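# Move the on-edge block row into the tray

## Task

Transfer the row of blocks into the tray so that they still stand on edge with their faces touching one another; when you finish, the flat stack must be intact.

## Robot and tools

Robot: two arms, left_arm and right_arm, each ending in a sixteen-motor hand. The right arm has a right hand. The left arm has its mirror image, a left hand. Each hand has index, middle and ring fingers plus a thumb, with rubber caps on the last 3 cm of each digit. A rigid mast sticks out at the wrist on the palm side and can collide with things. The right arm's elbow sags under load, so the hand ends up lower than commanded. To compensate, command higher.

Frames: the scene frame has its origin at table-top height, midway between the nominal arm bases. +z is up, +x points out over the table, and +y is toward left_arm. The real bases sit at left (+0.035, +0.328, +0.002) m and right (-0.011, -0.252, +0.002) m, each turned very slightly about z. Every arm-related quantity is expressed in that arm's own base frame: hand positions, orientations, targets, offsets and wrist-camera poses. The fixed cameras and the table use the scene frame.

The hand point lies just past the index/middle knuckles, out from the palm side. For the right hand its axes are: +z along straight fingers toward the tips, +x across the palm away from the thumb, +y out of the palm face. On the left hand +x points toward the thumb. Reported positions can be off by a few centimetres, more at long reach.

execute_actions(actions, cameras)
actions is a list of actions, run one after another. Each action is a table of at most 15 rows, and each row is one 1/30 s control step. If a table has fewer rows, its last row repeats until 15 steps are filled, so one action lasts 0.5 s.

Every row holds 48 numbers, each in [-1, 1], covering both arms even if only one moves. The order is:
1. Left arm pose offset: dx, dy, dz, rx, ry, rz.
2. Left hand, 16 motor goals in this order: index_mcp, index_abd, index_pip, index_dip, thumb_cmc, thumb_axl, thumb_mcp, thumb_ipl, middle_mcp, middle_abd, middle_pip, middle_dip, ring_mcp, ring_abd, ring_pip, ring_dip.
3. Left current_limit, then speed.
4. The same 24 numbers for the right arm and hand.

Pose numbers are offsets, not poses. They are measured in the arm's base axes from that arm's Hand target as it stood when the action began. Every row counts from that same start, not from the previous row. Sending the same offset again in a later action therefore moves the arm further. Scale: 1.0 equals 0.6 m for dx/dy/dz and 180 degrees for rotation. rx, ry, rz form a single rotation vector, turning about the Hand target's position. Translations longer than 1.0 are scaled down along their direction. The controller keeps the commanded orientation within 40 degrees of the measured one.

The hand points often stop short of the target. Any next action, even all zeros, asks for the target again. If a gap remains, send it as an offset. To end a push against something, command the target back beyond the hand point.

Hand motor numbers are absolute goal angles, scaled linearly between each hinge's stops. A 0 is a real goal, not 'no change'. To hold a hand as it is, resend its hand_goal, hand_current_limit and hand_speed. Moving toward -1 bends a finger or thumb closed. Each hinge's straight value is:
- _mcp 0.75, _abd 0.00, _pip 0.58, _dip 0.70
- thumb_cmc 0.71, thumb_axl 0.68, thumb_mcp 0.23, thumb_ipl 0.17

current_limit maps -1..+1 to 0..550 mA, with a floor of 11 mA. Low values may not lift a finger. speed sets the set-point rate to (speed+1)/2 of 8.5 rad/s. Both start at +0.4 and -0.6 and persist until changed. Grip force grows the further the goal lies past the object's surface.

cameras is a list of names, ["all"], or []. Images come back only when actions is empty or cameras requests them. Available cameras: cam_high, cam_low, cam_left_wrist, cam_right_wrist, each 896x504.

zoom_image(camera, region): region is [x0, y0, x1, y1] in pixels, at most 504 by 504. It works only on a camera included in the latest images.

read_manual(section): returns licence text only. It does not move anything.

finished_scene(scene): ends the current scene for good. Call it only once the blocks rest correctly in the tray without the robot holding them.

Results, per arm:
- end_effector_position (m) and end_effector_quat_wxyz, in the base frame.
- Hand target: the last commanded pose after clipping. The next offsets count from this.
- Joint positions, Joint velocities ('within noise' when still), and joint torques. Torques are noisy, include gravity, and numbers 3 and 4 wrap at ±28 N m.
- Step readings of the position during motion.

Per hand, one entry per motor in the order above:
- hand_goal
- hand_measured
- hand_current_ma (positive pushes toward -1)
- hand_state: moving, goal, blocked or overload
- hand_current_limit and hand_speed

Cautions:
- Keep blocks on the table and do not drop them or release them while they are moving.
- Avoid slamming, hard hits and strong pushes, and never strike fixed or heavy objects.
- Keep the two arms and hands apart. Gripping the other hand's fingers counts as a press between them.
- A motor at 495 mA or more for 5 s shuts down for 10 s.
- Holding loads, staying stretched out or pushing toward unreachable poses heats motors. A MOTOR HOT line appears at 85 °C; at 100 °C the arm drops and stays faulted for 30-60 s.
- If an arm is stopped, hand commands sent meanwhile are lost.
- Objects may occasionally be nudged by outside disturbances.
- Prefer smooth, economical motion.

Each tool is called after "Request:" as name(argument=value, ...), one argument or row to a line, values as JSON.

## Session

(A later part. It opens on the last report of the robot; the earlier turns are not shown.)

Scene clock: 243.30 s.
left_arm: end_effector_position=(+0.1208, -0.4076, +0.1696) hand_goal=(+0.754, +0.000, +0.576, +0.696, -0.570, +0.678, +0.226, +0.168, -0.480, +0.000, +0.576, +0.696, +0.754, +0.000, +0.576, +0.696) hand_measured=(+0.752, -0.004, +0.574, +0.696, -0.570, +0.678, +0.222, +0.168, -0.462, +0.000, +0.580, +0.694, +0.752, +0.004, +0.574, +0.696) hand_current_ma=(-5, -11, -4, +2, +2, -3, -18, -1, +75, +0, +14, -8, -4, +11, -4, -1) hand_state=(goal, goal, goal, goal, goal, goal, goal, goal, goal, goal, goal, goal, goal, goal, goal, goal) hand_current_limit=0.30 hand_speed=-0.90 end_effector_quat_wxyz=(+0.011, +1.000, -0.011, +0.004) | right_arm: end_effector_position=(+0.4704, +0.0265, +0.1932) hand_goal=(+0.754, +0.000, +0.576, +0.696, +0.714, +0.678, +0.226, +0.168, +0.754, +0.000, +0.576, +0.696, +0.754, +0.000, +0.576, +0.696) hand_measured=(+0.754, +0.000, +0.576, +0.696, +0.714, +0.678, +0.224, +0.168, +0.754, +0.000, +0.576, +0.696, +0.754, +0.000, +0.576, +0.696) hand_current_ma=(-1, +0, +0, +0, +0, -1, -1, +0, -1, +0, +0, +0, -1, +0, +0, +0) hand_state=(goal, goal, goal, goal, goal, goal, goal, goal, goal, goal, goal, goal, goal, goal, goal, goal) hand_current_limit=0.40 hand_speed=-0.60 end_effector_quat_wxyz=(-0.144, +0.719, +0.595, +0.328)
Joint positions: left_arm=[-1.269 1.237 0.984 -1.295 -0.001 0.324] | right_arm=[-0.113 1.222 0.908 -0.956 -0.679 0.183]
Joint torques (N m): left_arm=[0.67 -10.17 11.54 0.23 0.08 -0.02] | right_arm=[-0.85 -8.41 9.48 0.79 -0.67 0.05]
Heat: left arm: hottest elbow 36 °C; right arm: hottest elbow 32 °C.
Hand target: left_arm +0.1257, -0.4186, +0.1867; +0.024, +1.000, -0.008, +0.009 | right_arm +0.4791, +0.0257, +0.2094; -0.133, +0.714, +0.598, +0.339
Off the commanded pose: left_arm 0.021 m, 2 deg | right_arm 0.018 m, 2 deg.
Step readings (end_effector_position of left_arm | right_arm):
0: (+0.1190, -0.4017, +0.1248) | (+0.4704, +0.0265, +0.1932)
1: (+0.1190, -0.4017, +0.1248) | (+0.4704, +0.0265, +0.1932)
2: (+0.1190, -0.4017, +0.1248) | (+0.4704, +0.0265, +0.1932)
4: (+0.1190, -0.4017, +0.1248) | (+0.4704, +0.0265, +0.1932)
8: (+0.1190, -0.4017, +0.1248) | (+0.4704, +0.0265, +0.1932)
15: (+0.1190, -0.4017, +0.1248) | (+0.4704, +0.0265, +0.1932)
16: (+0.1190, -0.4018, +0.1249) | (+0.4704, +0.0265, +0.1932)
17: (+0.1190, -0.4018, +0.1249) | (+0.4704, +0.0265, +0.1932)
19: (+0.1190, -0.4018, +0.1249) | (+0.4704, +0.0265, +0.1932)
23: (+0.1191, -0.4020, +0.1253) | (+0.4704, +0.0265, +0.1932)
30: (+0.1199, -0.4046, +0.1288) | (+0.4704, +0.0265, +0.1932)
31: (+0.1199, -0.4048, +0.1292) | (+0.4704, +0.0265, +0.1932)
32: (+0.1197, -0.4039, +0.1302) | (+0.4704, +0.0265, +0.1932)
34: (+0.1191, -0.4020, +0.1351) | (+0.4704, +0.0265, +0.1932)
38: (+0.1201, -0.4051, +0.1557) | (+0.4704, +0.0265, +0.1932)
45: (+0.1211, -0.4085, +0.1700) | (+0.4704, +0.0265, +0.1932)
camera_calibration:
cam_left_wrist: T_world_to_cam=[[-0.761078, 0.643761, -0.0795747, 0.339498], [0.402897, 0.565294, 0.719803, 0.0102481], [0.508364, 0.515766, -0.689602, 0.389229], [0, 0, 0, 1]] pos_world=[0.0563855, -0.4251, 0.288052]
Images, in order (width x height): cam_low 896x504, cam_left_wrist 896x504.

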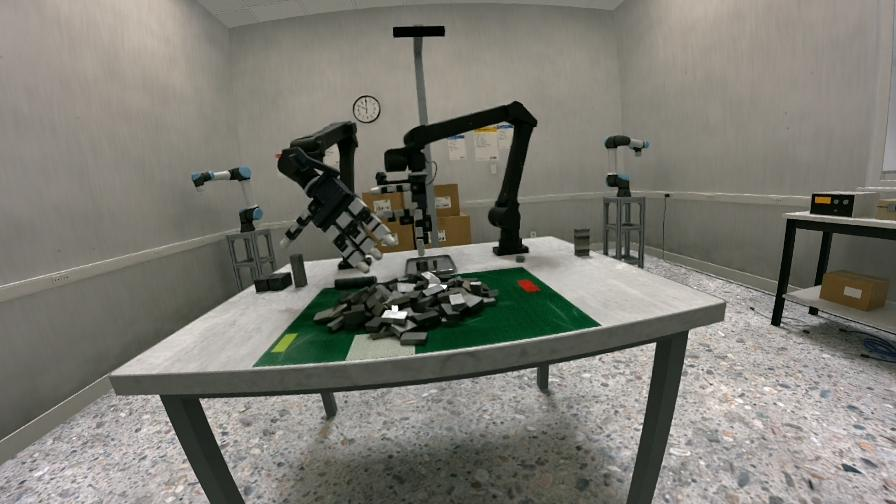

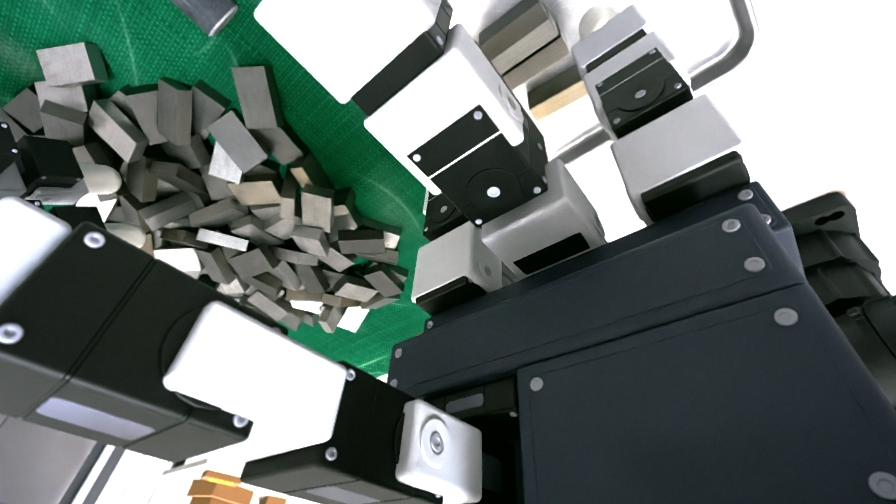

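Request:
execute_actions(
  actions=[
    [[-0.0253,0.0773,-0.0445,0.0153,0.0057,-0.0283,0.754,0,0.576,0.696,-0.57,0.678,0.226,0.168,-0.48,0,0.576,0.696,0.754,0,0.576,0.696,0.3,-0.9,0,0,0,0,0,0,0.754,0,0.576,0.696,0.714,0.678,0.226,0.168,0.754,0,0.576,0.696,0.754,0,0.576,0.696,0.4,-0.6]],
    [[0,0,-0.02,0,0,0,0.754,0,0.576,0.696,-0.57,0.678,0.226,0.168,-0.48,0,0.576,0.696,0.754,0,0.576,0.696,0.3,-0.9,0,0,0,0,0,0,0.754,0,0.576,0.696,0.714,0.678,0.226,0.168,0.754,0,0.576,0.696,0.754,0,0.576,0.696,0.4,-0.6]],
  ],
  cameras=["cam_left_wrist"],
)

Request:
zoom_image(
  camera="cam_left_wrist",
  region=[440, 0, 640, 150],
)

Scene clock: 244.93 s.
left_arm: end_effector_position=(+0.1089, -0.3724, +0.1506) hand_goal=(+0.754, +0.000, +0.576, +0.696, -0.570, +0.678, +0.226, +0.168, -0.480, +0.000, +0.576, +0.696, +0.754, +0.000, +0.576, +0.696) hand_measured=(+0.752, -0.004, +0.574, +0.696, -0.570, +0.678, +0.222, +0.168, -0.462, +0.000, +0.580, +0.694, +0.752, +0.004, +0.574, +0.696) hand_current_ma=(-5, -10, -4, +2, +2, -3, -18, -1, +75, +0, +14, -8, -4, +11, -4, -1) hand_state=(goal, goal, goal, goal, goal, goal, goal, goal, goal, goal, goal, goal, goal, goal, goal, goal) hand_current_limit=0.30 hand_speed=-0.90 end_effector_quat_wxyz=(-0.001, +0.999, -0.050, -0.001) | right_arm: end_effector_position=(+0.4704, +0.0265, +0.1932) hand_goal=(+0.754, +0.000, +0.576, +0.696, +0.714, +0.678, +0.226, +0.168, +0.754, +0.000, +0.576, +0.696, +0.754, +0.000, +0.576, +0.696) hand_measured=(+0.754, +0.000, +0.576, +0.696, +0.714, +0.678, +0.224, +0.168, +0.754, +0.000, +0.576, +0.696, +0.754, +0.000, +0.576, +0.696) hand_current_ma=(-1, +0, +0, +0, +0, -1, -1, +0, -1, +0, +0, +0, -1, +0, +0, +0) hand_state=(goal, goal, goal, goal, goal, goal, goal, goal, goal, goal, goal, goal, goal, goal, goal, goal) hand_current_limit=0.40 hand_speed=-0.60 end_effector_quat_wxyz=(-0.144, +0.719, +0.595, +0.328)
Joint positions: left_arm=[-1.248 1.165 0.881 -1.289 0.001 0.423] | right_arm=[-0.113 1.222 0.908 -0.956 -0.679 0.183]
Joint torques (N m): left_arm=[1.38 -8.94 7.82 1.03 0.22 0.16] | right_arm=[-0.85 -8.41 9.51 0.79 -0.67 0.05]
Heat: left arm: hottest elbow 35 °C; right arm: hottest elbow 32 °C.
Hand target: left_arm +0.1106, -0.3723, +0.1480; +0.001, +0.999, -0.053, -0.002 | right_arm +0.4791, +0.0257, +0.2094; -0.133, +0.714, +0.598, +0.339
Off the commanded pose: left_arm 0.003 m, 0 deg | right_arm 0.018 m, 2 deg.
Step readings (end_effector_position of left_arm | right_arm):
0: (+0.1208, -0.4076, +0.1696) | (+0.4704, +0.0265, +0.1932)
1: (+0.1208, -0.4076, +0.1696) | (+0.4704, +0.0265, +0.1932)
2: (+0.1204, -0.4073, +0.1697) | (+0.4704, +0.0265, +0.1932)
4: (+0.1187, -0.4031, +0.1691) | (+0.4704, +0.0265, +0.1932)
8: (+0.1138, -0.3837, +0.1630) | (+0.4704, +0.0265, +0.1932)
15: (+0.1116, -0.3769, +0.1612) | (+0.4704, +0.0265, +0.1932)
16: (+0.1114, -0.3770, +0.1612) | (+0.4704, +0.0265, +0.1932)
17: (+0.1110, -0.3766, +0.1607) | (+0.4704, +0.0265, +0.1932)
19: (+0.1104, -0.3752, +0.1578) | (+0.4704, +0.0265, +0.1932)
23: (+0.1089, -0.3717, +0.1512) | (+0.4704, +0.0265, +0.1932)
30: (+0.1089, -0.3722, +0.1505) | (+0.4704, +0.0265, +0.1932)
camera_calibration:
cam_left_wrist: T_world_to_cam=[[-0.709506, 0.702401, -0.0568677, 0.319061], [0.451304, 0.514878, 0.728852, -0.0166262], [0.541227, 0.49146, -0.682305, 0.350309], [0, 0, 0, 1]] pos_world=[0.0442825, -0.387712, 0.26928]
Images, in order (width x height): cam_left_wrist 896x504.

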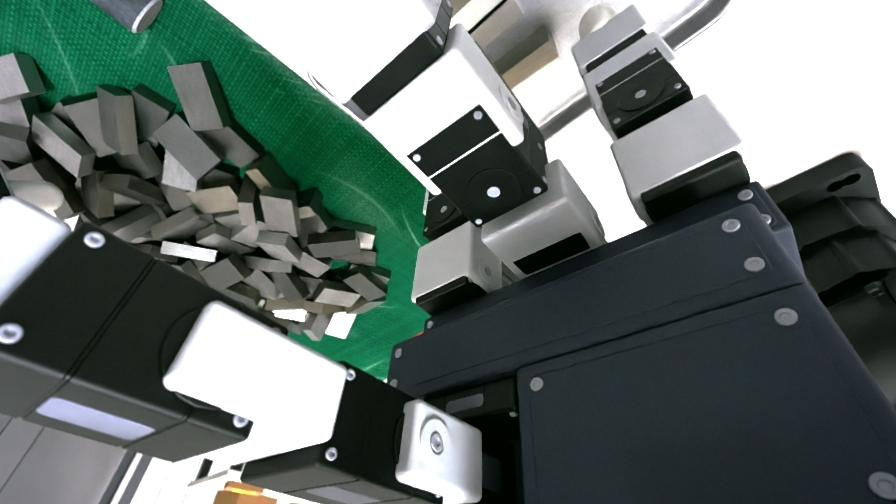

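Scaled by 2.520.

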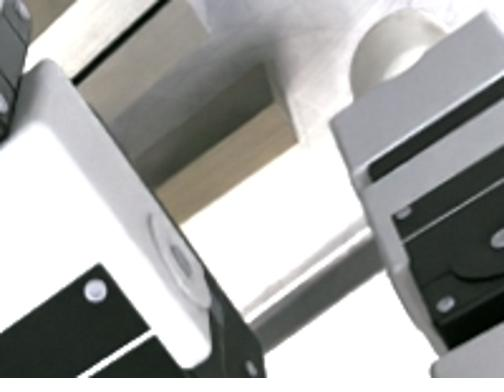

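Request:
execute_actions(
  actions=[
    [[0.0033,0.0025,-0.0492,0,0,0,0.754,-0.05,0.576,0.696,-0.57,0.678,0.226,0.168,-0.48,0,0.576,0.696,0.754,0.05,0.576,0.696,0.3,-0.9,0,0,0,0,0,0,0.754,0,0.576,0.696,0.714,0.678,0.226,0.168,0.754,0,0.576,0.696,0.754,0,0.576,0.696,0.4,-0.6]],
  ],
  cameras=["cam_left_wrist"],
)

Request:
zoom_image(
  camera="cam_left_wrist",
  region=[480, 0, 640, 120],
)

Scene clock: 245.97 s.
left_arm: end_effector_position=(+0.1106, -0.3704, +0.1246) hand_goal=(+0.754, -0.050, +0.576, +0.696, -0.570, +0.678, +0.226, +0.168, -0.480, +0.000, +0.576, +0.696, +0.754, +0.050, +0.576, +0.696) hand_measured=(+0.752, -0.046, +0.574, +0.696, -0.570, +0.678, +0.222, +0.168, -0.462, +0.000, +0.580, +0.694, +0.752, +0.046, +0.574, +0.696) hand_current_ma=(-5, +11, -4, +2, +2, -3, -18, -1, +75, +0, +14, -8, -4, -14, -4, -1) hand_state=(goal, goal, goal, goal, goal, goal, goal, goal, goal, goal, goal, goal, goal, goal, goal, goal) hand_current_limit=0.30 hand_speed=-0.90 end_effector_quat_wxyz=(+0.004, +0.999, -0.050, +0.001) | right_arm: end_effector_position=(+0.4704, +0.0265, +0.1932) hand_goal=(+0.754, +0.000, +0.576, +0.696, +0.714, +0.678, +0.226, +0.168, +0.754, +0.000, +0.576, +0.696, +0.754, +0.000, +0.576, +0.696) hand_measured=(+0.754, +0.000, +0.576, +0.696, +0.714, +0.678, +0.224, +0.168, +0.754, +0.000, +0.576, +0.696, +0.754, +0.000, +0.576, +0.696) hand_current_ma=(-1, +0, +0, +0, +0, -1, -1, +0, -1, +0, +0, +0, -1, +0, +0, +0) hand_state=(goal, goal, goal, goal, goal, goal, goal, goal, goal, goal, goal, goal, goal, goal, goal, goal) hand_current_limit=0.40 hand_speed=-0.60 end_effector_quat_wxyz=(-0.144, +0.719, +0.595, +0.328)
Joint positions: left_arm=[-1.24 1.18 0.819 -1.202 0.002 0.431] | right_arm=[-0.113 1.222 0.908 -0.956 -0.679 0.183]
Joint torques (N m): left_arm=[1.38 -8.23 7.82 1.16 0.22 0.14] | right_arm=[-0.79 -8.41 9.5 0.8 -0.66 0.04]
Heat: left arm: hottest elbow 35 °C; right arm: hottest elbow 32 °C.
Hand target: left_arm +0.1124, -0.3708, +0.1185; +0.001, +0.999, -0.053, -0.002 | right_arm +0.4791, +0.0257, +0.2094; -0.133, +0.714, +0.598, +0.339
Off the commanded pose: left_arm 0.006 m, 1 deg | right_arm 0.018 m, 2 deg.
Step readings (end_effector_position of left_arm | right_arm):
0: (+0.1089, -0.3724, +0.1506) | (+0.4704, +0.0265, +0.1932)
1: (+0.1089, -0.3723, +0.1503) | (+0.4704, +0.0265, +0.1932)
2: (+0.1094, -0.3731, +0.1492) | (+0.4704, +0.0265, +0.1932)
4: (+0.1105, -0.3737, +0.1443) | (+0.4704, +0.0265, +0.1932)
8: (+0.1097, -0.3688, +0.1298) | (+0.4704, +0.0265, +0.1932)
15: (+0.1105, -0.3700, +0.1245) | (+0.4704, +0.0265, +0.1932)
camera_calibration:
cam_left_wrist: T_world_to_cam=[[-0.709057, 0.702096, -0.0655768, 0.318249], [0.449487, 0.521672, 0.725135, 0.00370212], [0.543323, 0.484686, -0.685478, 0.32836], [0, 0, 0, 1]] pos_world=[0.0455865, -0.384524, 0.243269]
Images, in order (width x height): cam_left_wrist 896x504.

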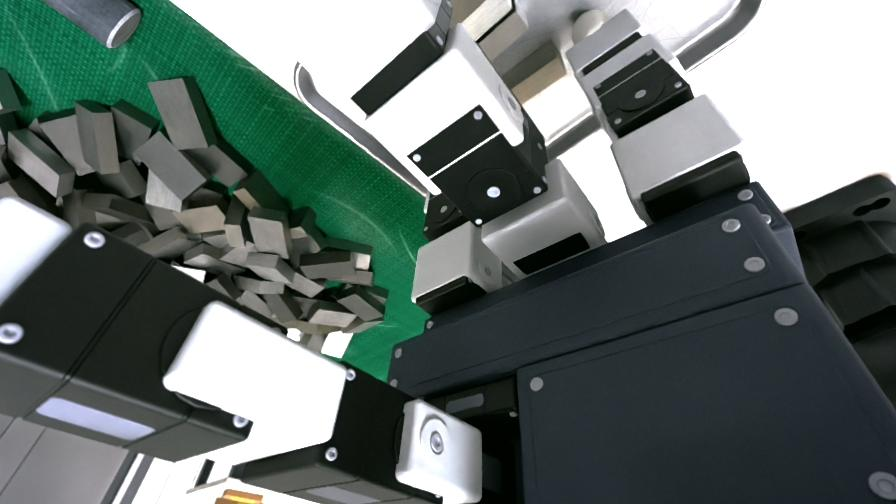

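Scaled by 3.150.

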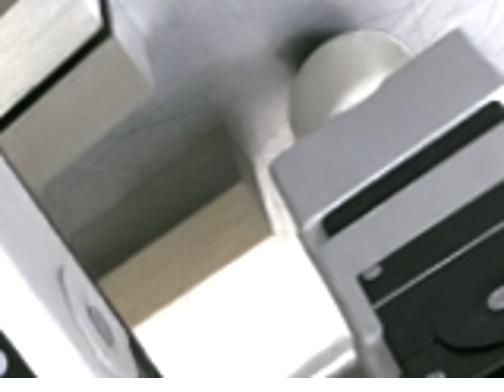

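Request:
execute_actions(
  actions=[
    [[0,0,0,0,0,0,0.754,-0.24,0.576,0.696,-0.57,0.678,0.226,0.168,-0.48,0,0.576,0.696,0.754,0.24,0.576,0.696,0.3,-0.94,0,0,0,0,0,0,0.754,0,0.576,0.696,0.714,0.678,0.226,0.168,0.754,0,0.576,0.696,0.754,0,0.576,0.696,0.4,-0.6]],
    [[0.0084,-0.0257,0.0534,-0.0157,-0.0052,0,0.754,-0.24,0.576,0.696,-0.57,0.678,0.226,0.168,-0.48,0,0.576,0.696,0.754,0.24,0.576,0.696,0.3,-0.94,0,0,0,0,0,0,0.754,0,0.576,0.696,0.714,0.678,0.226,0.168,0.754,0,0.576,0.696,0.754,0,0.576,0.696,0.4,-0.6]],
    [[0.0008,-0.002,0.012,-0.0015,-0.0005,0,0.754,-0.24,0.576,0.696,-0.57,0.678,0.226,0.168,-0.48,0,0.576,0.696,0.754,0.24,0.576,0.696,0.3,-0.94,0,0,0,0,0,0,0.754,0,0.576,0.696,0.714,0.678,0.226,0.168,0.754,0,0.576,0.696,0.754,0,0.576,0.696,0.4,-0.6]],
    [[0,-0.005,0.04,0,0,0,0.754,-0.24,0.576,0.696,-0.57,0.678,0.226,0.168,-0.48,0,0.576,0.696,0.754,0.24,0.576,0.696,0.3,-0.94,0,0,0,0,0,0,0.754,0,0.576,0.696,0.714,0.678,0.226,0.168,0.754,0,0.576,0.696,0.754,0,0.576,0.696,0.4,-0.6]],
  ],
  cameras=["cam_left_wrist","cam_low"],
)

Request:
zoom_image(
  camera="cam_left_wrist",
  region=[460, 0, 620, 120],
)

Request:
zoom_image(
  camera="cam_low",
  region=[405, 240, 460, 280],
)

Scene clock: 248.50 s.
left_arm: end_effector_position=(+0.1131, -0.3772, +0.1585) hand_goal=(+0.754, -0.240, +0.576, +0.696, -0.570, +0.678, +0.226, +0.168, -0.480, +0.000, +0.576, +0.696, +0.754, +0.240, +0.576, +0.696) hand_measured=(+0.752, -0.150, +0.574, +0.696, -0.570, +0.678, +0.222, +0.168, -0.462, +0.000, +0.580, +0.694, +0.752, +0.148, +0.574, +0.696) hand_current_ma=(-5, +358, -4, +2, +2, -3, -18, -1, +75, +0, +14, -8, -4, -357, -4, -1) hand_state=(goal, blocked, goal, goal, goal, goal, goal, goal, goal, goal, goal, goal, goal, blocked, goal, goal) hand_current_limit=0.30 hand_speed=-0.94 end_effector_quat_wxyz=(+0.007, +0.999, -0.050, +0.002) | right_arm: end_effector_position=(+0.4704, +0.0265, +0.1932) hand_goal=(+0.754, +0.000, +0.576, +0.696, +0.714, +0.678, +0.226, +0.168, +0.754, +0.000, +0.576, +0.696, +0.754, +0.000, +0.576, +0.696) hand_measured=(+0.754, +0.000, +0.576, +0.696, +0.714, +0.678, +0.224, +0.168, +0.754, +0.000, +0.576, +0.696, +0.754, +0.000, +0.576, +0.696) hand_current_ma=(-1, +0, +0, +0, +0, -1, -1, +0, -1, +0, +0, +0, -1, +0, +0, +0) hand_state=(goal, goal, goal, goal, goal, goal, goal, goal, goal, goal, goal, goal, goal, goal, goal, goal) hand_current_limit=0.40 hand_speed=-0.60 end_effector_quat_wxyz=(-0.144, +0.719, +0.595, +0.328)
Joint positions: left_arm=[-1.24 1.165 0.899 -1.291 0.002 0.431] | right_arm=[-0.113 1.222 0.908 -0.956 -0.679 0.183]
Joint torques (N m): left_arm=[1.08 -9.58 11.95 0.16 0.22 0.11] | right_arm=[-0.85 -8.41 9.5 0.79 -0.67 0.05]
Heat: left arm: hottest elbow 36 °C; right arm: hottest elbow 32 °C.
Hand target: left_arm +0.1181, -0.3903, +0.1817; +0.027, +0.998, -0.052, +0.009 | right_arm +0.4791, +0.0257, +0.2094; -0.133, +0.714, +0.598, +0.339
Off the commanded pose: left_arm 0.027 m, 3 deg | right_arm 0.018 m, 2 deg.
Step readings (end_effector_position of left_arm | right_arm):
0: (+0.1106, -0.3705, +0.1247) | (+0.4704, +0.0265, +0.1932)
1: (+0.1106, -0.3705, +0.1247) | (+0.4704, +0.0265, +0.1932)
2: (+0.1106, -0.3705, +0.1247) | (+0.4704, +0.0265, +0.1932)
4: (+0.1108, -0.3705, +0.1247) | (+0.4704, +0.0265, +0.1932)
8: (+0.1108, -0.3705, +0.1247) | (+0.4704, +0.0265, +0.1932)
15: (+0.1108, -0.3705, +0.1247) | (+0.4704, +0.0265, +0.1932)
16: (+0.1108, -0.3705, +0.1247) | (+0.4704, +0.0265, +0.1932)
17: (+0.1108, -0.3705, +0.1247) | (+0.4704, +0.0265, +0.1932)
19: (+0.1108, -0.3705, +0.1247) | (+0.4704, +0.0265, +0.1932)
23: (+0.1106, -0.3701, +0.1249) | (+0.4704, +0.0265, +0.1932)
30: (+0.1107, -0.3702, +0.1259) | (+0.4704, +0.0265, +0.1932)
31: (+0.1108, -0.3705, +0.1262) | (+0.4704, +0.0265, +0.1932)
32: (+0.1107, -0.3704, +0.1264) | (+0.4704, +0.0265, +0.1932)
34: (+0.1107, -0.3704, +0.1275) | (+0.4704, +0.0265, +0.1932)
38: (+0.1112, -0.3718, +0.1304) | (+0.4704, +0.0265, +0.1932)
45: (+0.1115, -0.3725, +0.1316) | (+0.4704, +0.0265, +0.1932)
46: (+0.1114, -0.3723, +0.1317) | (+0.4704, +0.0265, +0.1932)
47: (+0.1112, -0.3718, +0.1323) | (+0.4704, +0.0265, +0.1932)
49: (+0.1109, -0.3709, +0.1362) | (+0.4704, +0.0265, +0.1932)
53: (+0.1123, -0.3748, +0.1497) | (+0.4704, +0.0265, +0.1932)
60: (+0.1133, -0.3778, +0.1587) | (+0.4704, +0.0265, +0.1932)
camera_calibration:
cam_left_wrist: T_world_to_cam=[[-0.709195, 0.701399, -0.0712786, 0.327628], [0.447792, 0.526231, 0.722886, -0.0161211], [0.544541, 0.480749, -0.687281, 0.352192], [0, 0, 0, 1]] pos_world=[0.0477885, -0.390631, 0.277062]
Images, in order (width x height): cam_low 896x504, cam_left_wrist 896x504.

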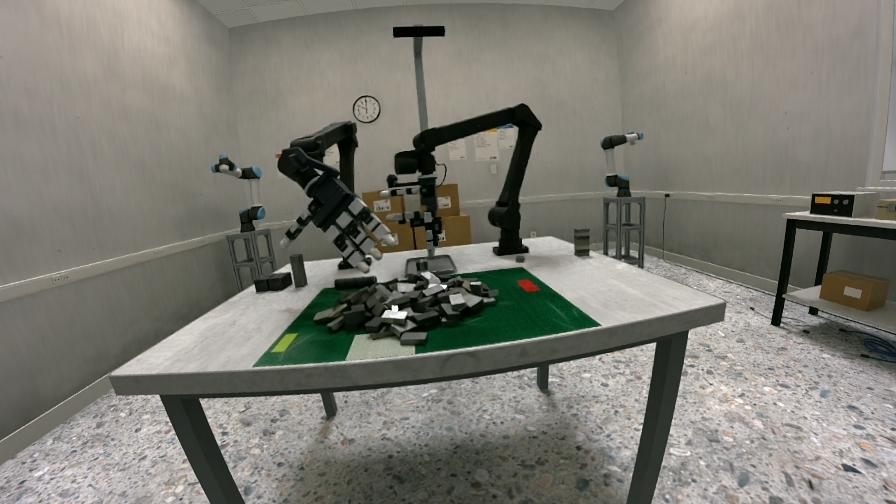

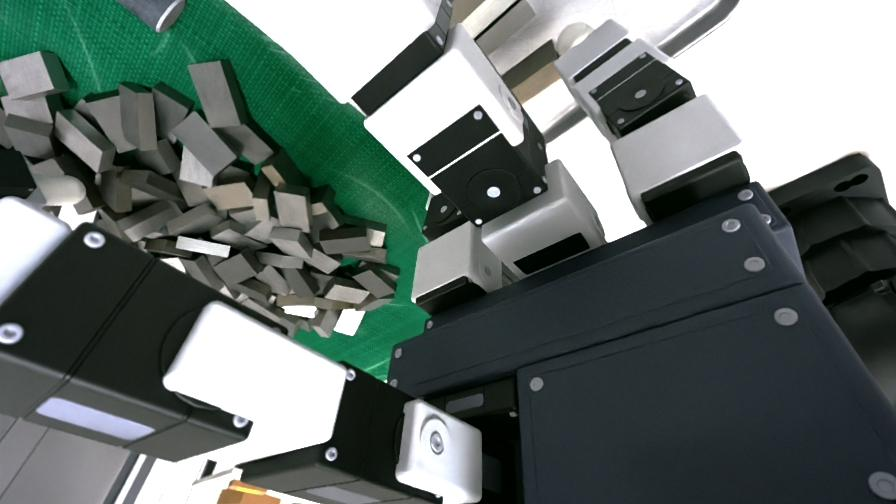

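Scaled by 3.150.

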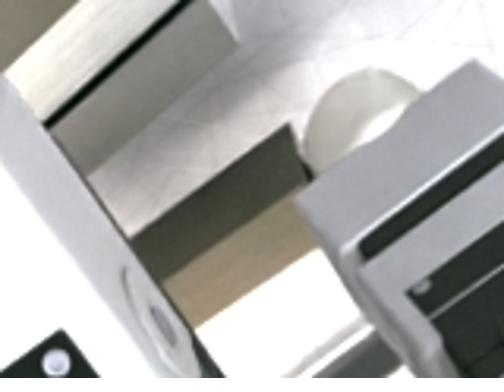

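Scaled by 9.164.

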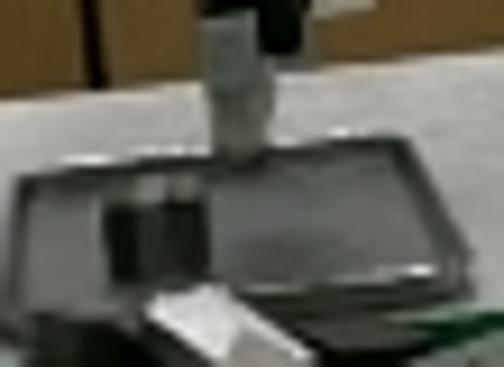

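Request:
execute_actions(
  actions=[
    [[0.0028,0.006,-0.0435,0.0174,0.0048,0.0261,0.754,-0.24,0.576,0.696,-0.57,0.678,0.226,0.168,-0.48,0,0.576,0.696,0.754,0.24,0.576,0.696,0.3,-0.94,0,0,0,0,0,0,0.754,0,0.576,0.696,0.714,0.678,0.226,0.168,0.754,0,0.576,0.696,0.754,0,0.576,0.696,0.4,-0.6]],
    [[0,0,-0.015,0,0,0,0.754,-0.24,0.576,0.696,-0.57,0.678,0.226,0.168,-0.48,0,0.576,0.696,0.754,0.24,0.576,0.696,0.3,-0.94,0,0,0,0,0,0,0.754,0,0.576,0.696,0.714,0.678,0.226,0.168,0.754,0,0.576,0.696,0.754,0,0.576,0.696,0.4,-0.6]],
  ],
  cameras=["cam_left_wrist"],
)

Request:
zoom_image(
  camera="cam_left_wrist",
  region=[460, 0, 620, 120],
)

Scene clock: 250.37 s.
left_arm: end_effector_position=(+0.1195, -0.3806, +0.1471) hand_goal=(+0.754, -0.240, +0.576, +0.696, -0.570, +0.678, +0.226, +0.168, -0.480, +0.000, +0.576, +0.696, +0.754, +0.240, +0.576, +0.696) hand_measured=(+0.752, -0.150, +0.574, +0.696, -0.570, +0.678, +0.222, +0.168, -0.462, +0.000, +0.580, +0.694, +0.752, +0.148, +0.574, +0.696) hand_current_ma=(-5, +358, -4, +2, +2, -3, -18, -1, +75, +0, +14, -8, -4, -357, -4, -1) hand_state=(goal, blocked, goal, goal, goal, goal, goal, goal, goal, goal, goal, goal, goal, blocked, goal, goal) hand_current_limit=0.30 hand_speed=-0.94 end_effector_quat_wxyz=(-0.002, +1.000, -0.014, -0.001) | right_arm: end_effector_position=(+0.4704, +0.0265, +0.1932) hand_goal=(+0.754, +0.000, +0.576, +0.696, +0.714, +0.678, +0.226, +0.168, +0.754, +0.000, +0.576, +0.696, +0.754, +0.000, +0.576, +0.696) hand_measured=(+0.754, +0.000, +0.576, +0.696, +0.714, +0.678, +0.224, +0.168, +0.754, +0.000, +0.576, +0.696, +0.754, +0.000, +0.576, +0.696) hand_current_ma=(-1, +0, +0, +0, +0, -1, -1, +0, -1, +0, +0, +0, -1, +0, +0, +0) hand_state=(goal, goal, goal, goal, goal, goal, goal, goal, goal, goal, goal, goal, goal, goal, goal, goal) hand_current_limit=0.40 hand_speed=-0.60 end_effector_quat_wxyz=(-0.144, +0.719, +0.595, +0.328)
Joint positions: left_arm=[-1.245 1.199 0.899 -1.276 0 0.354] | right_arm=[-0.113 1.222 0.908 -0.956 -0.679 0.183]
Joint torques (N m): left_arm=[0.26 -8.59 8.85 1.05 0.05 -0.12] | right_arm=[-0.85 -8.41 9.5 0.8 -0.67 0.04]
Heat: left arm: hottest elbow 36 °C; right arm: hottest elbow 32 °C.
Hand target: left_arm +0.1197, -0.3868, +0.1465; +0.000, +1.000, -0.012, +0.001 | right_arm +0.4791, +0.0257, +0.2094; -0.133, +0.714, +0.598, +0.339
Off the commanded pose: left_arm 0.006 m, 0 deg | right_arm 0.018 m, 2 deg.
Step readings (end_effector_position of left_arm | right_arm):
0: (+0.1131, -0.3772, +0.1585) | (+0.4704, +0.0265, +0.1932)
1: (+0.1131, -0.3772, +0.1585) | (+0.4704, +0.0265, +0.1932)
2: (+0.1133, -0.3772, +0.1583) | (+0.4704, +0.0265, +0.1932)
4: (+0.1144, -0.3771, +0.1576) | (+0.4704, +0.0265, +0.1932)
8: (+0.1161, -0.3772, +0.1521) | (+0.4704, +0.0265, +0.1932)
15: (+0.1176, -0.3771, +0.1477) | (+0.4704, +0.0265, +0.1932)
16: (+0.1176, -0.3772, +0.1477) | (+0.4704, +0.0265, +0.1932)
17: (+0.1177, -0.3771, +0.1477) | (+0.4704, +0.0265, +0.1932)
19: (+0.1181, -0.3776, +0.1477) | (+0.4704, +0.0265, +0.1932)
23: (+0.1190, -0.3797, +0.1476) | (+0.4704, +0.0265, +0.1932)
30: (+0.1194, -0.3805, +0.1470) | (+0.4704, +0.0265, +0.1932)
camera_calibration:
cam_left_wrist: T_world_to_cam=[[-0.757763, 0.650199, -0.0550958, 0.317634], [0.413235, 0.54351, 0.730639, 0.000641928], [0.505006, 0.530884, -0.680537, 0.365231], [0, 0, 0, 1]] pos_world=[0.0559824, -0.40077, 0.265585]
Images, in order (width x height): cam_left_wrist 896x504.

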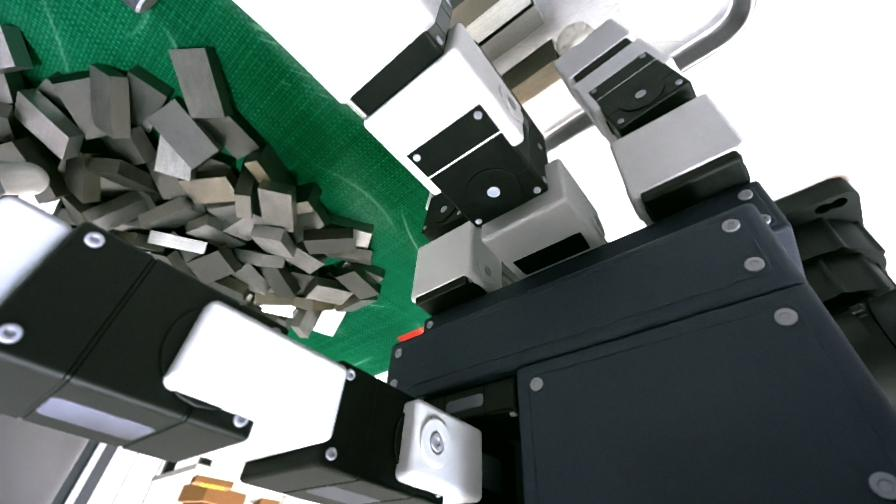

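Scaled by 3.150.

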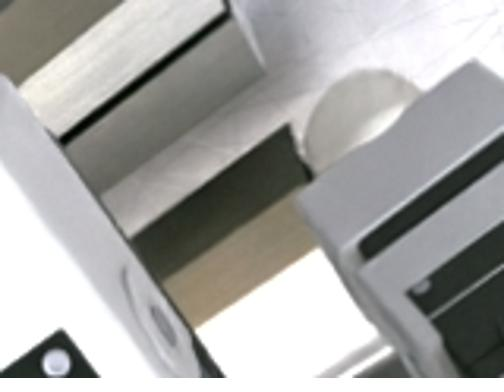

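Request:
execute_actions(
  actions=[
    [[0,-0.0053,-0.02,0,0,0,0.754,-0.24,0.576,0.696,-0.57,0.678,0.226,0.168,-0.48,0,0.576,0.696,0.754,0.24,0.576,0.696,0.3,-0.94,0,0,0,0,0,0,0.754,0,0.576,0.696,0.714,0.678,0.226,0.168,0.754,0,0.576,0.696,0.754,0,0.576,0.696,0.4,-0.6]],
  ],
  cameras=["cam_left_wrist"],
)

Request:
zoom_image(
  camera="cam_left_wrist",
  region=[460, 0, 620, 120],
)

Scene clock: 251.23 s.
left_arm: end_effector_position=(+0.1206, -0.3876, +0.1399) hand_goal=(+0.754, -0.240, +0.576, +0.696, -0.570, +0.678, +0.226, +0.168, -0.480, +0.000, +0.576, +0.696, +0.754, +0.240, +0.576, +0.696) hand_measured=(+0.752, -0.150, +0.574, +0.696, -0.570, +0.678, +0.222, +0.168, -0.462, +0.000, +0.580, +0.694, +0.752, +0.148, +0.574, +0.696) hand_current_ma=(-5, +357, -4, +2, +2, -3, -18, -1, +75, +0, +14, -8, -4, -357, -4, -1) hand_state=(goal, blocked, goal, goal, goal, goal, goal, goal, goal, goal, goal, goal, goal, blocked, goal, goal) hand_current_limit=0.30 hand_speed=-0.94 end_effector_quat_wxyz=(+0.002, +1.000, -0.014, +0.001) | right_arm: end_effector_position=(+0.4704, +0.0265, +0.1932) hand_goal=(+0.754, +0.000, +0.576, +0.696, +0.714, +0.678, +0.226, +0.168, +0.754, +0.000, +0.576, +0.696, +0.754, +0.000, +0.576, +0.696) hand_measured=(+0.754, +0.000, +0.576, +0.696, +0.714, +0.678, +0.224, +0.168, +0.754, +0.000, +0.576, +0.696, +0.754, +0.000, +0.576, +0.696) hand_current_ma=(-1, +0, +0, +0, +0, -1, -1, +0, -1, +0, +0, +0, -1, +0, +0, +0) hand_state=(goal, goal, goal, goal, goal, goal, goal, goal, goal, goal, goal, goal, goal, goal, goal, goal) hand_current_limit=0.40 hand_speed=-0.60 end_effector_quat_wxyz=(-0.144, +0.719, +0.595, +0.328)
Joint positions: left_arm=[-1.248 1.22 0.894 -1.241 0 0.351] | right_arm=[-0.113 1.222 0.908 -0.956 -0.679 0.183]
Joint torques (N m): left_arm=[0.38 -9.05 7.88 1.06 0.01 -0.11] | right_arm=[-0.85 -8.41 9.48 0.77 -0.67 0.04]
Heat: left arm: hottest elbow 36 °C; right arm: hottest elbow 32 °C.
Hand target: left_arm +0.1197, -0.3900, +0.1345; +0.000, +1.000, -0.012, +0.001 | right_arm +0.4791, +0.0257, +0.2094; -0.133, +0.714, +0.598, +0.339
Off the commanded pose: left_arm 0.006 m, 0 deg | right_arm 0.018 m, 2 deg.
Step readings (end_effector_position of left_arm | right_arm):
0: (+0.1195, -0.3806, +0.1471) | (+0.4704, +0.0265, +0.1932)
1: (+0.1195, -0.3807, +0.1471) | (+0.4704, +0.0265, +0.1932)
2: (+0.1197, -0.3813, +0.1470) | (+0.4704, +0.0265, +0.1932)
4: (+0.1204, -0.3839, +0.1467) | (+0.4704, +0.0265, +0.1932)
8: (+0.1210, -0.3882, +0.1435) | (+0.4704, +0.0265, +0.1932)
15: (+0.1206, -0.3876, +0.1399) | (+0.4704, +0.0265, +0.1932)
camera_calibration:
cam_left_wrist: T_world_to_cam=[[-0.757304, 0.650022, -0.0629408, 0.32369], [0.411392, 0.549689, 0.727048, 0.0123185], [0.507195, 0.524703, -0.683696, 0.361355], [0, 0, 0, 1]] pos_world=[0.0567865, -0.406781, 0.258474]
Images, in order (width x height): cam_left_wrist 896x504.

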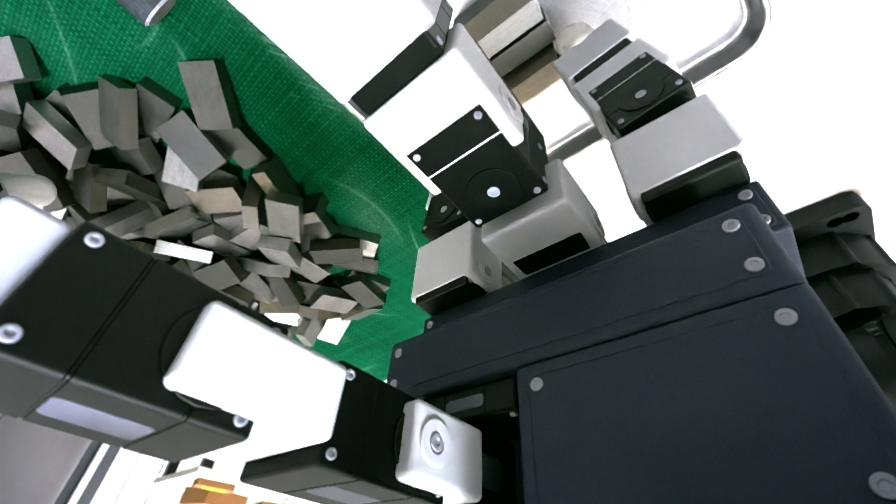

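Scaled by 3.150.

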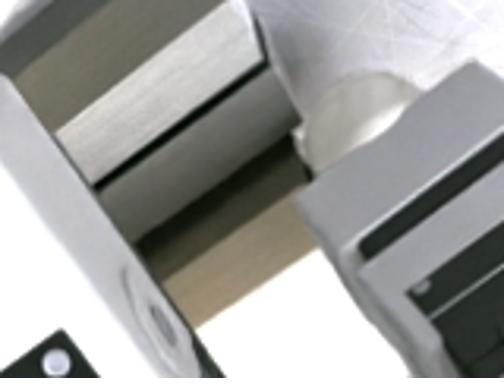

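Request:
execute_actions(
  actions=[
    [[-0.0045,-0.0008,-0.015,0,0,0,0.754,-0.24,0.576,0.696,-0.57,0.678,0.226,0.168,-0.48,0,0.576,0.696,0.754,0.24,0.576,0.696,0.3,-0.94,0,0,0,0,0,0,0.754,0,0.576,0.696,0.714,0.678,0.226,0.168,0.754,0,0.576,0.696,0.754,0,0.576,0.696,0.4,-0.6]],
  ],
  cameras=["cam_left_wrist"],
)

Request:
zoom_image(
  camera="cam_left_wrist",
  region=[460, 0, 620, 120],
)

Scene clock: 252.13 s.
left_arm: end_effector_position=(+0.1179, -0.3884, +0.1309) hand_goal=(+0.754, -0.240, +0.576, +0.696, -0.570, +0.678, +0.226, +0.168, -0.480, +0.000, +0.576, +0.696, +0.754, +0.240, +0.576, +0.696) hand_measured=(+0.752, -0.150, +0.574, +0.696, -0.570, +0.678, +0.222, +0.168, -0.462, +0.000, +0.580, +0.694, +0.754, +0.148, +0.576, +0.696) hand_current_ma=(-5, +358, -4, +2, +2, -3, -18, -1, +75, +0, +14, -8, +1, -357, -1, -1) hand_state=(goal, blocked, goal, goal, goal, goal, goal, goal, goal, goal, goal, goal, goal, blocked, goal, goal) hand_current_limit=0.30 hand_speed=-0.94 end_effector_quat_wxyz=(+0.002, +1.000, -0.015, +0.001) | right_arm: end_effector_position=(+0.4704, +0.0265, +0.1932) hand_goal=(+0.754, +0.000, +0.576, +0.696, +0.714, +0.678, +0.226, +0.168, +0.754, +0.000, +0.576, +0.696, +0.754, +0.000, +0.576, +0.696) hand_measured=(+0.754, +0.000, +0.576, +0.696, +0.714, +0.678, +0.224, +0.168, +0.754, +0.000, +0.576, +0.696, +0.754, +0.000, +0.576, +0.696) hand_current_ma=(-1, +0, +0, +0, +0, -1, -1, +0, -1, +0, +0, +0, -1, +0, +0, +0) hand_state=(goal, goal, goal, goal, goal, goal, goal, goal, goal, goal, goal, goal, goal, goal, goal, goal) hand_current_limit=0.40 hand_speed=-0.60 end_effector_quat_wxyz=(-0.144, +0.719, +0.595, +0.328)
Joint positions: left_arm=[-1.257 1.228 0.875 -1.213 -0.001 0.343] | right_arm=[-0.113 1.222 0.908 -0.956 -0.679 0.183]
Joint torques (N m): left_arm=[0.32 -8.94 7.97 1.07 0.04 -0.14] | right_arm=[-0.91 -8.35 9.48 0.8 -0.66 0.04]
Heat: left arm: hottest elbow 36 °C; right arm: hottest elbow 32 °C.
Hand target: left_arm +0.1170, -0.3904, +0.1255; +0.000, +1.000, -0.012, +0.001 | right_arm +0.4791, +0.0257, +0.2094; -0.133, +0.714, +0.598, +0.339
Off the commanded pose: left_arm 0.006 m, 0 deg | right_arm 0.018 m, 2 deg.
Step readings (end_effector_position of left_arm | right_arm):
0: (+0.1207, -0.3876, +0.1399) | (+0.4704, +0.0265, +0.1932)
1: (+0.1207, -0.3876, +0.1399) | (+0.4704, +0.0265, +0.1932)
2: (+0.1208, -0.3880, +0.1397) | (+0.4704, +0.0265, +0.1932)
4: (+0.1203, -0.3886, +0.1384) | (+0.4704, +0.0265, +0.1932)
8: (+0.1182, -0.3879, +0.1333) | (+0.4704, +0.0265, +0.1932)
15: (+0.1178, -0.3883, +0.1308) | (+0.4704, +0.0265, +0.1932)
camera_calibration:
cam_left_wrist: T_world_to_cam=[[-0.756753, 0.650557, -0.064036, 0.321915], [0.411039, 0.549719, 0.727225, 0.020458], [0.508303, 0.524009, -0.683405, 0.356504], [0, 0, 0, 1]] pos_world=[0.0539889, -0.407482, 0.249374]
Images, in order (width x height): cam_left_wrist 896x504.

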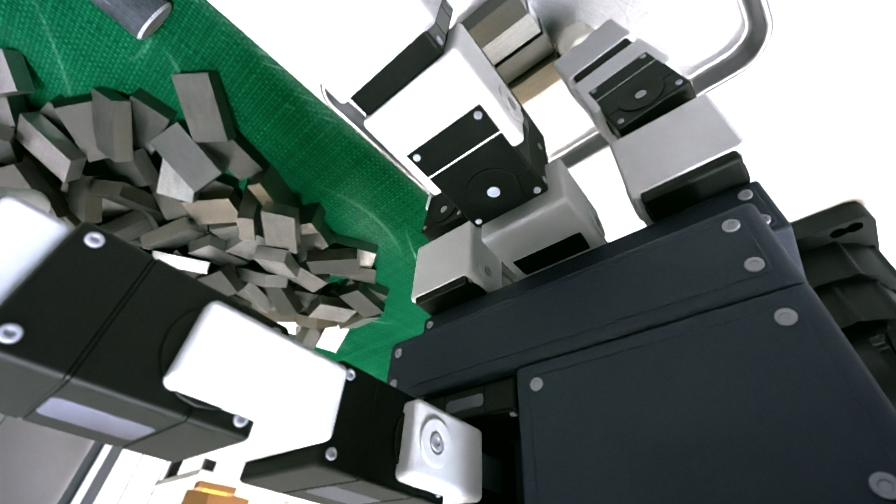

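Scaled by 3.150.

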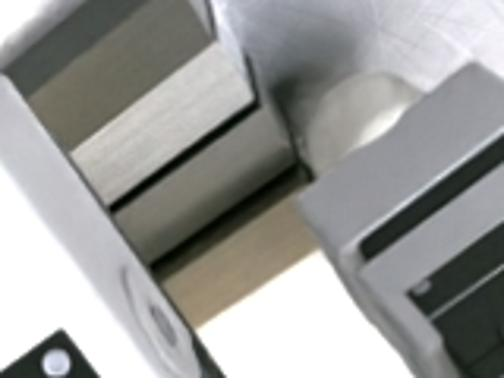

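Request:
execute_actions(
  actions=[
    [[0,0,-0.0113,0,0,0,0.754,-0.24,0.576,0.696,-0.57,0.678,0.226,0.168,-0.48,0,0.576,0.696,0.754,0.24,0.576,0.696,0.3,-0.94,0,0,0,0,0,0,0.754,0,0.576,0.696,0.714,0.678,0.226,0.168,0.754,0,0.576,0.696,0.754,0,0.576,0.696,0.4,-0.6]],
  ],
  cameras=["cam_left_wrist"],
)

Request:
zoom_image(
  camera="cam_left_wrist",
  region=[460, 0, 620, 120],
)

Scene clock: 253.03 s.
left_arm: end_effector_position=(+0.1180, -0.3887, +0.1246) hand_goal=(+0.754, -0.240, +0.576, +0.696, -0.570, +0.678, +0.226, +0.168, -0.480, +0.000, +0.576, +0.696, +0.754, +0.240, +0.576, +0.696) hand_measured=(+0.752, -0.150, +0.574, +0.696, -0.570, +0.678, +0.222, +0.168, -0.462, +0.000, +0.580, +0.694, +0.754, +0.148, +0.576, +0.696) hand_current_ma=(-5, +357, -4, +2, +2, -3, -18, -1, +75, +0, +14, -8, +1, -357, -1, -1) hand_state=(goal, blocked, goal, goal, goal, goal, goal, goal, goal, goal, goal, goal, goal, blocked, goal, goal) hand_current_limit=0.30 hand_speed=-0.94 end_effector_quat_wxyz=(+0.003, +1.000, -0.015, +0.001) | right_arm: end_effector_position=(+0.4704, +0.0265, +0.1932) hand_goal=(+0.754, +0.000, +0.576, +0.696, +0.714, +0.678, +0.226, +0.168, +0.754, +0.000, +0.576, +0.696, +0.754, +0.000, +0.576, +0.696) hand_measured=(+0.754, +0.000, +0.576, +0.696, +0.714, +0.678, +0.224, +0.168, +0.754, +0.000, +0.576, +0.696, +0.754, +0.000, +0.576, +0.696) hand_current_ma=(-1, +0, +0, +0, +0, -1, -1, +0, -1, +0, +0, +0, -1, +0, +0, +0) hand_state=(goal, goal, goal, goal, goal, goal, goal, goal, goal, goal, goal, goal, goal, goal, goal, goal) hand_current_limit=0.40 hand_speed=-0.60 end_effector_quat_wxyz=(-0.144, +0.719, +0.595, +0.328)
Joint positions: left_arm=[-1.257 1.235 0.863 -1.193 -0.001 0.343] | right_arm=[-0.113 1.222 0.908 -0.956 -0.679 0.183]
Joint torques (N m): left_arm=[0.44 -8.94 7.83 1.06 0.04 -0.11] | right_arm=[-0.97 -8.47 9.52 0.8 -0.67 0.04]
Heat: left arm: hottest elbow 36 °C; right arm: hottest elbow 32 °C.
Hand target: left_arm +0.1170, -0.3906, +0.1189; +0.000, +1.000, -0.012, +0.001 | right_arm +0.4791, +0.0257, +0.2094; -0.133, +0.714, +0.598, +0.339
Off the commanded pose: left_arm 0.006 m, 0 deg | right_arm 0.018 m, 2 deg.
Step readings (end_effector_position of left_arm | right_arm):
0: (+0.1180, -0.3884, +0.1309) | (+0.4704, +0.0265, +0.1932)
1: (+0.1180, -0.3885, +0.1309) | (+0.4704, +0.0265, +0.1932)
2: (+0.1180, -0.3887, +0.1307) | (+0.4704, +0.0265, +0.1932)
4: (+0.1182, -0.3892, +0.1301) | (+0.4704, +0.0265, +0.1932)
8: (+0.1180, -0.3885, +0.1263) | (+0.4704, +0.0265, +0.1932)
15: (+0.1180, -0.3886, +0.1245) | (+0.4704, +0.0265, +0.1932)
camera_calibration:
cam_left_wrist: T_world_to_cam=[[-0.757004, 0.650172, -0.0649681, 0.321801], [0.410576, 0.550662, 0.726772, 0.0256299], [0.508302, 0.523495, -0.683799, 0.352139], [0, 0, 0, 1]] pos_world=[0.0540887, -0.407683, 0.243072]
Images, in order (width x height): cam_left_wrist 896x504.

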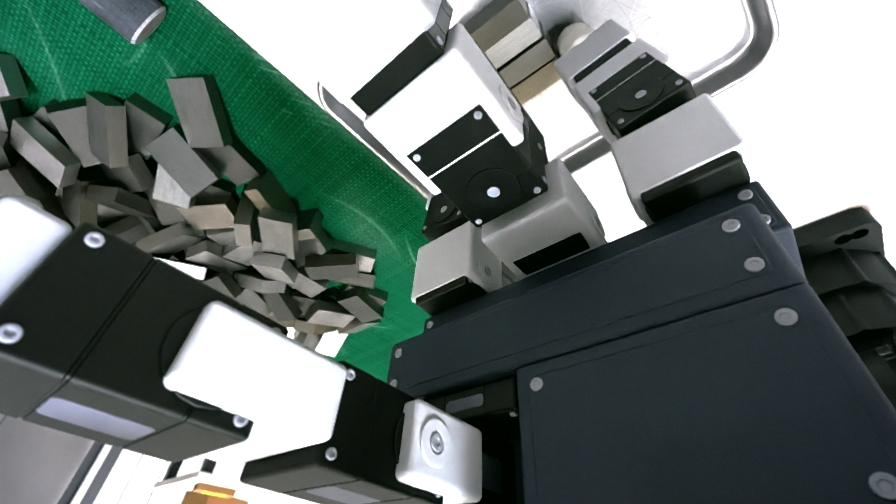

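Scaled by 3.150.

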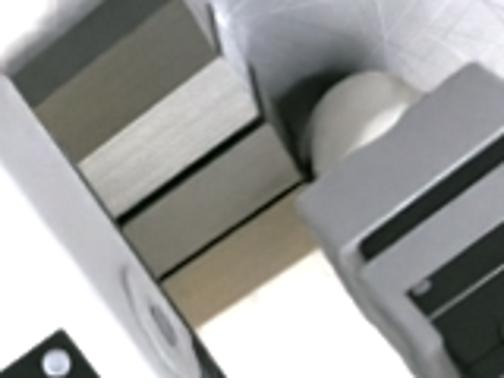

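Request:
execute_actions(
  actions=[
    [[0,0,0,0,0,0,0.754,-0.12,0.576,0.696,-0.57,0.678,0.226,0.168,-0.48,0,0.576,0.696,0.754,0.11,0.576,0.696,0.3,-0.95,0,0,0,0,0,0,0.754,0,0.576,0.696,0.714,0.678,0.226,0.168,0.754,0,0.576,0.696,0.754,0,0.576,0.696,0.4,-0.6]],
    [[0.0084,-0.0257,0.0534,-0.0157,-0.0052,0,0.754,-0.03,0.576,0.696,-0.57,0.678,0.226,0.168,-0.48,0,0.576,0.696,0.754,0.03,0.576,0.696,0.3,-0.95,0,0,0,0,0,0,0.754,0,0.576,0.696,0.714,0.678,0.226,0.168,0.754,0,0.576,0.696,0.754,0,0.576,0.696,0.4,-0.6]],
    [[0,0,0.06,0,0,0,0.754,0,0.576,0.696,-0.57,0.678,0.226,0.168,-0.48,0,0.576,0.696,0.754,0,0.576,0.696,0.3,-0.9,0,0,0,0,0,0,0.754,0,0.576,0.696,0.714,0.678,0.226,0.168,0.754,0,0.576,0.696,0.754,0,0.576,0.696,0.4,-0.6]],
  ],
  cameras=["cam_left_wrist","cam_high"],
)

Request:
zoom_image(
  camera="cam_left_wrist",
  region=[460, 0, 620, 120],
)

Request:
zoom_image(
  camera="cam_high",
  region=[420, 40, 520, 120],
)

Scene clock: 255.90 s.
left_arm: end_effector_position=(+0.1198, -0.3942, +0.1696) hand_goal=(+0.754, +0.000, +0.576, +0.696, -0.570, +0.678, +0.226, +0.168, -0.480, +0.000, +0.576, +0.696, +0.754, +0.000, +0.576, +0.696) hand_measured=(+0.752, -0.004, +0.574, +0.696, -0.570, +0.678, +0.222, +0.168, -0.462, +0.000, +0.580, +0.694, +0.754, +0.004, +0.576, +0.696) hand_current_ma=(-5, -11, -4, +2, +2, -3, -18, -1, +75, +0, +14, -8, +0, +11, -1, -1) hand_state=(goal, goal, goal, goal, goal, goal, goal, goal, goal, goal, goal, goal, goal, goal, goal, goal) hand_current_limit=0.30 hand_speed=-0.90 end_effector_quat_wxyz=(+0.011, +1.000, -0.015, +0.004) | right_arm: end_effector_position=(+0.4704, +0.0265, +0.1932) hand_goal=(+0.754, +0.000, +0.576, +0.696, +0.714, +0.678, +0.226, +0.168, +0.754, +0.000, +0.576, +0.696, +0.754, +0.000, +0.576, +0.696) hand_measured=(+0.754, +0.000, +0.576, +0.696, +0.714, +0.678, +0.224, +0.168, +0.754, +0.000, +0.576, +0.696, +0.754, +0.000, +0.576, +0.696) hand_current_ma=(-1, +0, +0, +0, +0, -1, -1, +0, -1, +0, +0, +0, -1, +0, +0, +0) hand_state=(goal, goal, goal, goal, goal, goal, goal, goal, goal, goal, goal, goal, goal, goal, goal, goal) hand_current_limit=0.40 hand_speed=-0.60 end_effector_quat_wxyz=(-0.144, +0.719, +0.595, +0.328)
Joint positions: left_arm=[-1.257 1.2 0.954 -1.301 -0.001 0.343] | right_arm=[-0.113 1.222 0.908 -0.956 -0.679 0.183]
Joint torques (N m): left_arm=[0.26 -9.64 11.67 0.2 0.01 -0.11] | right_arm=[-0.91 -8.41 9.52 0.8 -0.67 0.05]
Heat: left arm: hottest elbow 36 °C; right arm: hottest elbow 32 °C.
Hand target: left_arm +0.1221, -0.4059, +0.1868; +0.024, +1.000, -0.012, +0.009 | right_arm +0.4791, +0.0257, +0.2094; -0.133, +0.714, +0.598, +0.339
Off the commanded pose: left_arm 0.021 m, 2 deg | right_arm 0.018 m, 2 deg.
Step readings (end_effector_position of left_arm | right_arm):
0: (+0.1180, -0.3887, +0.1246) | (+0.4704, +0.0265, +0.1932)
1: (+0.1180, -0.3887, +0.1246) | (+0.4704, +0.0265, +0.1932)
2: (+0.1180, -0.3887, +0.1246) | (+0.4704, +0.0265, +0.1932)
4: (+0.1180, -0.3887, +0.1246) | (+0.4704, +0.0265, +0.1932)
8: (+0.1180, -0.3887, +0.1246) | (+0.4704, +0.0265, +0.1932)
15: (+0.1180, -0.3887, +0.1246) | (+0.4704, +0.0265, +0.1932)
16: (+0.1180, -0.3887, +0.1246) | (+0.4704, +0.0265, +0.1932)
17: (+0.1180, -0.3887, +0.1246) | (+0.4704, +0.0265, +0.1932)
19: (+0.1180, -0.3887, +0.1246) | (+0.4704, +0.0265, +0.1932)
23: (+0.1180, -0.3885, +0.1250) | (+0.4704, +0.0265, +0.1932)
30: (+0.1188, -0.3911, +0.1287) | (+0.4704, +0.0265, +0.1932)
31: (+0.1189, -0.3913, +0.1291) | (+0.4704, +0.0265, +0.1932)
32: (+0.1186, -0.3903, +0.1300) | (+0.4704, +0.0265, +0.1932)
34: (+0.1180, -0.3885, +0.1352) | (+0.4704, +0.0265, +0.1932)
38: (+0.1190, -0.3918, +0.1561) | (+0.4704, +0.0265, +0.1932)
45: (+0.1201, -0.3950, +0.1700) | (+0.4704, +0.0265, +0.1932)
camera_calibration:
cam_left_wrist: T_world_to_cam=[[-0.756569, 0.648965, -0.0802995, 0.331682], [0.406613, 0.563056, 0.719468, 0.00178812], [0.512123, 0.511676, -0.689868, 0.380802], [0, 0, 0, 1]] pos_world=[0.0551956, -0.411104, 0.288051]
Images, in order (width x height): cam_high 896x504, cam_left_wrist 896x504.

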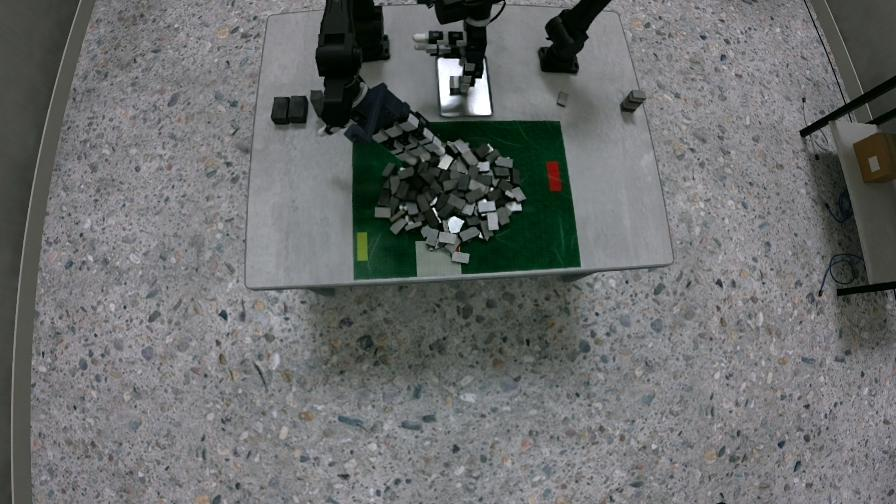

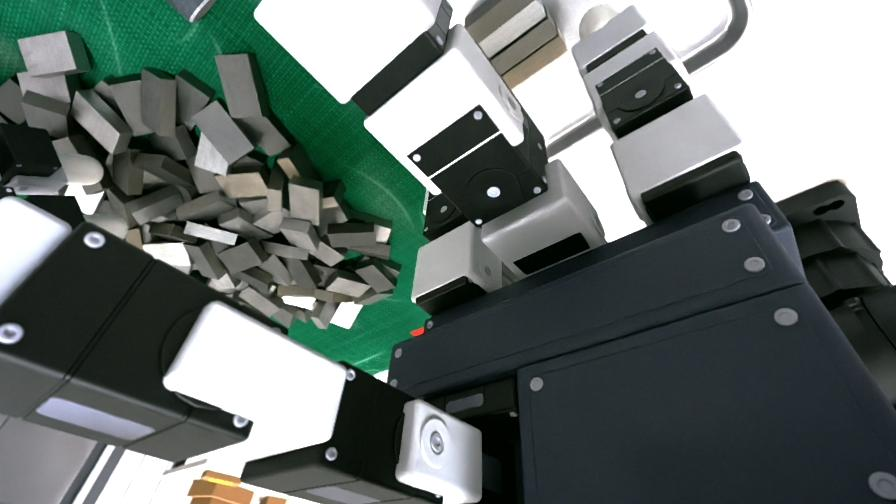

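Scaled by 3.150.

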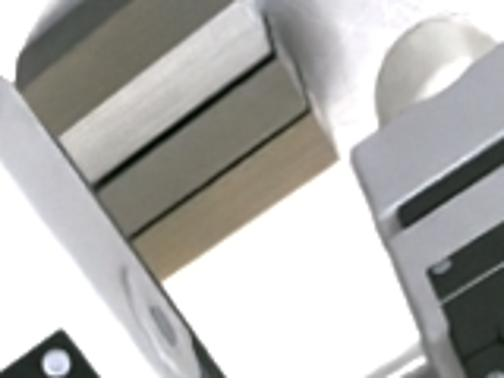

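Scaled by 5.040.

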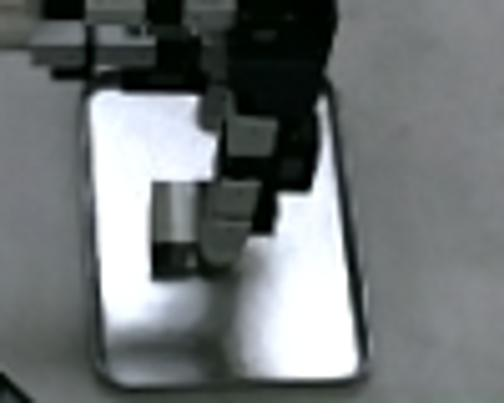

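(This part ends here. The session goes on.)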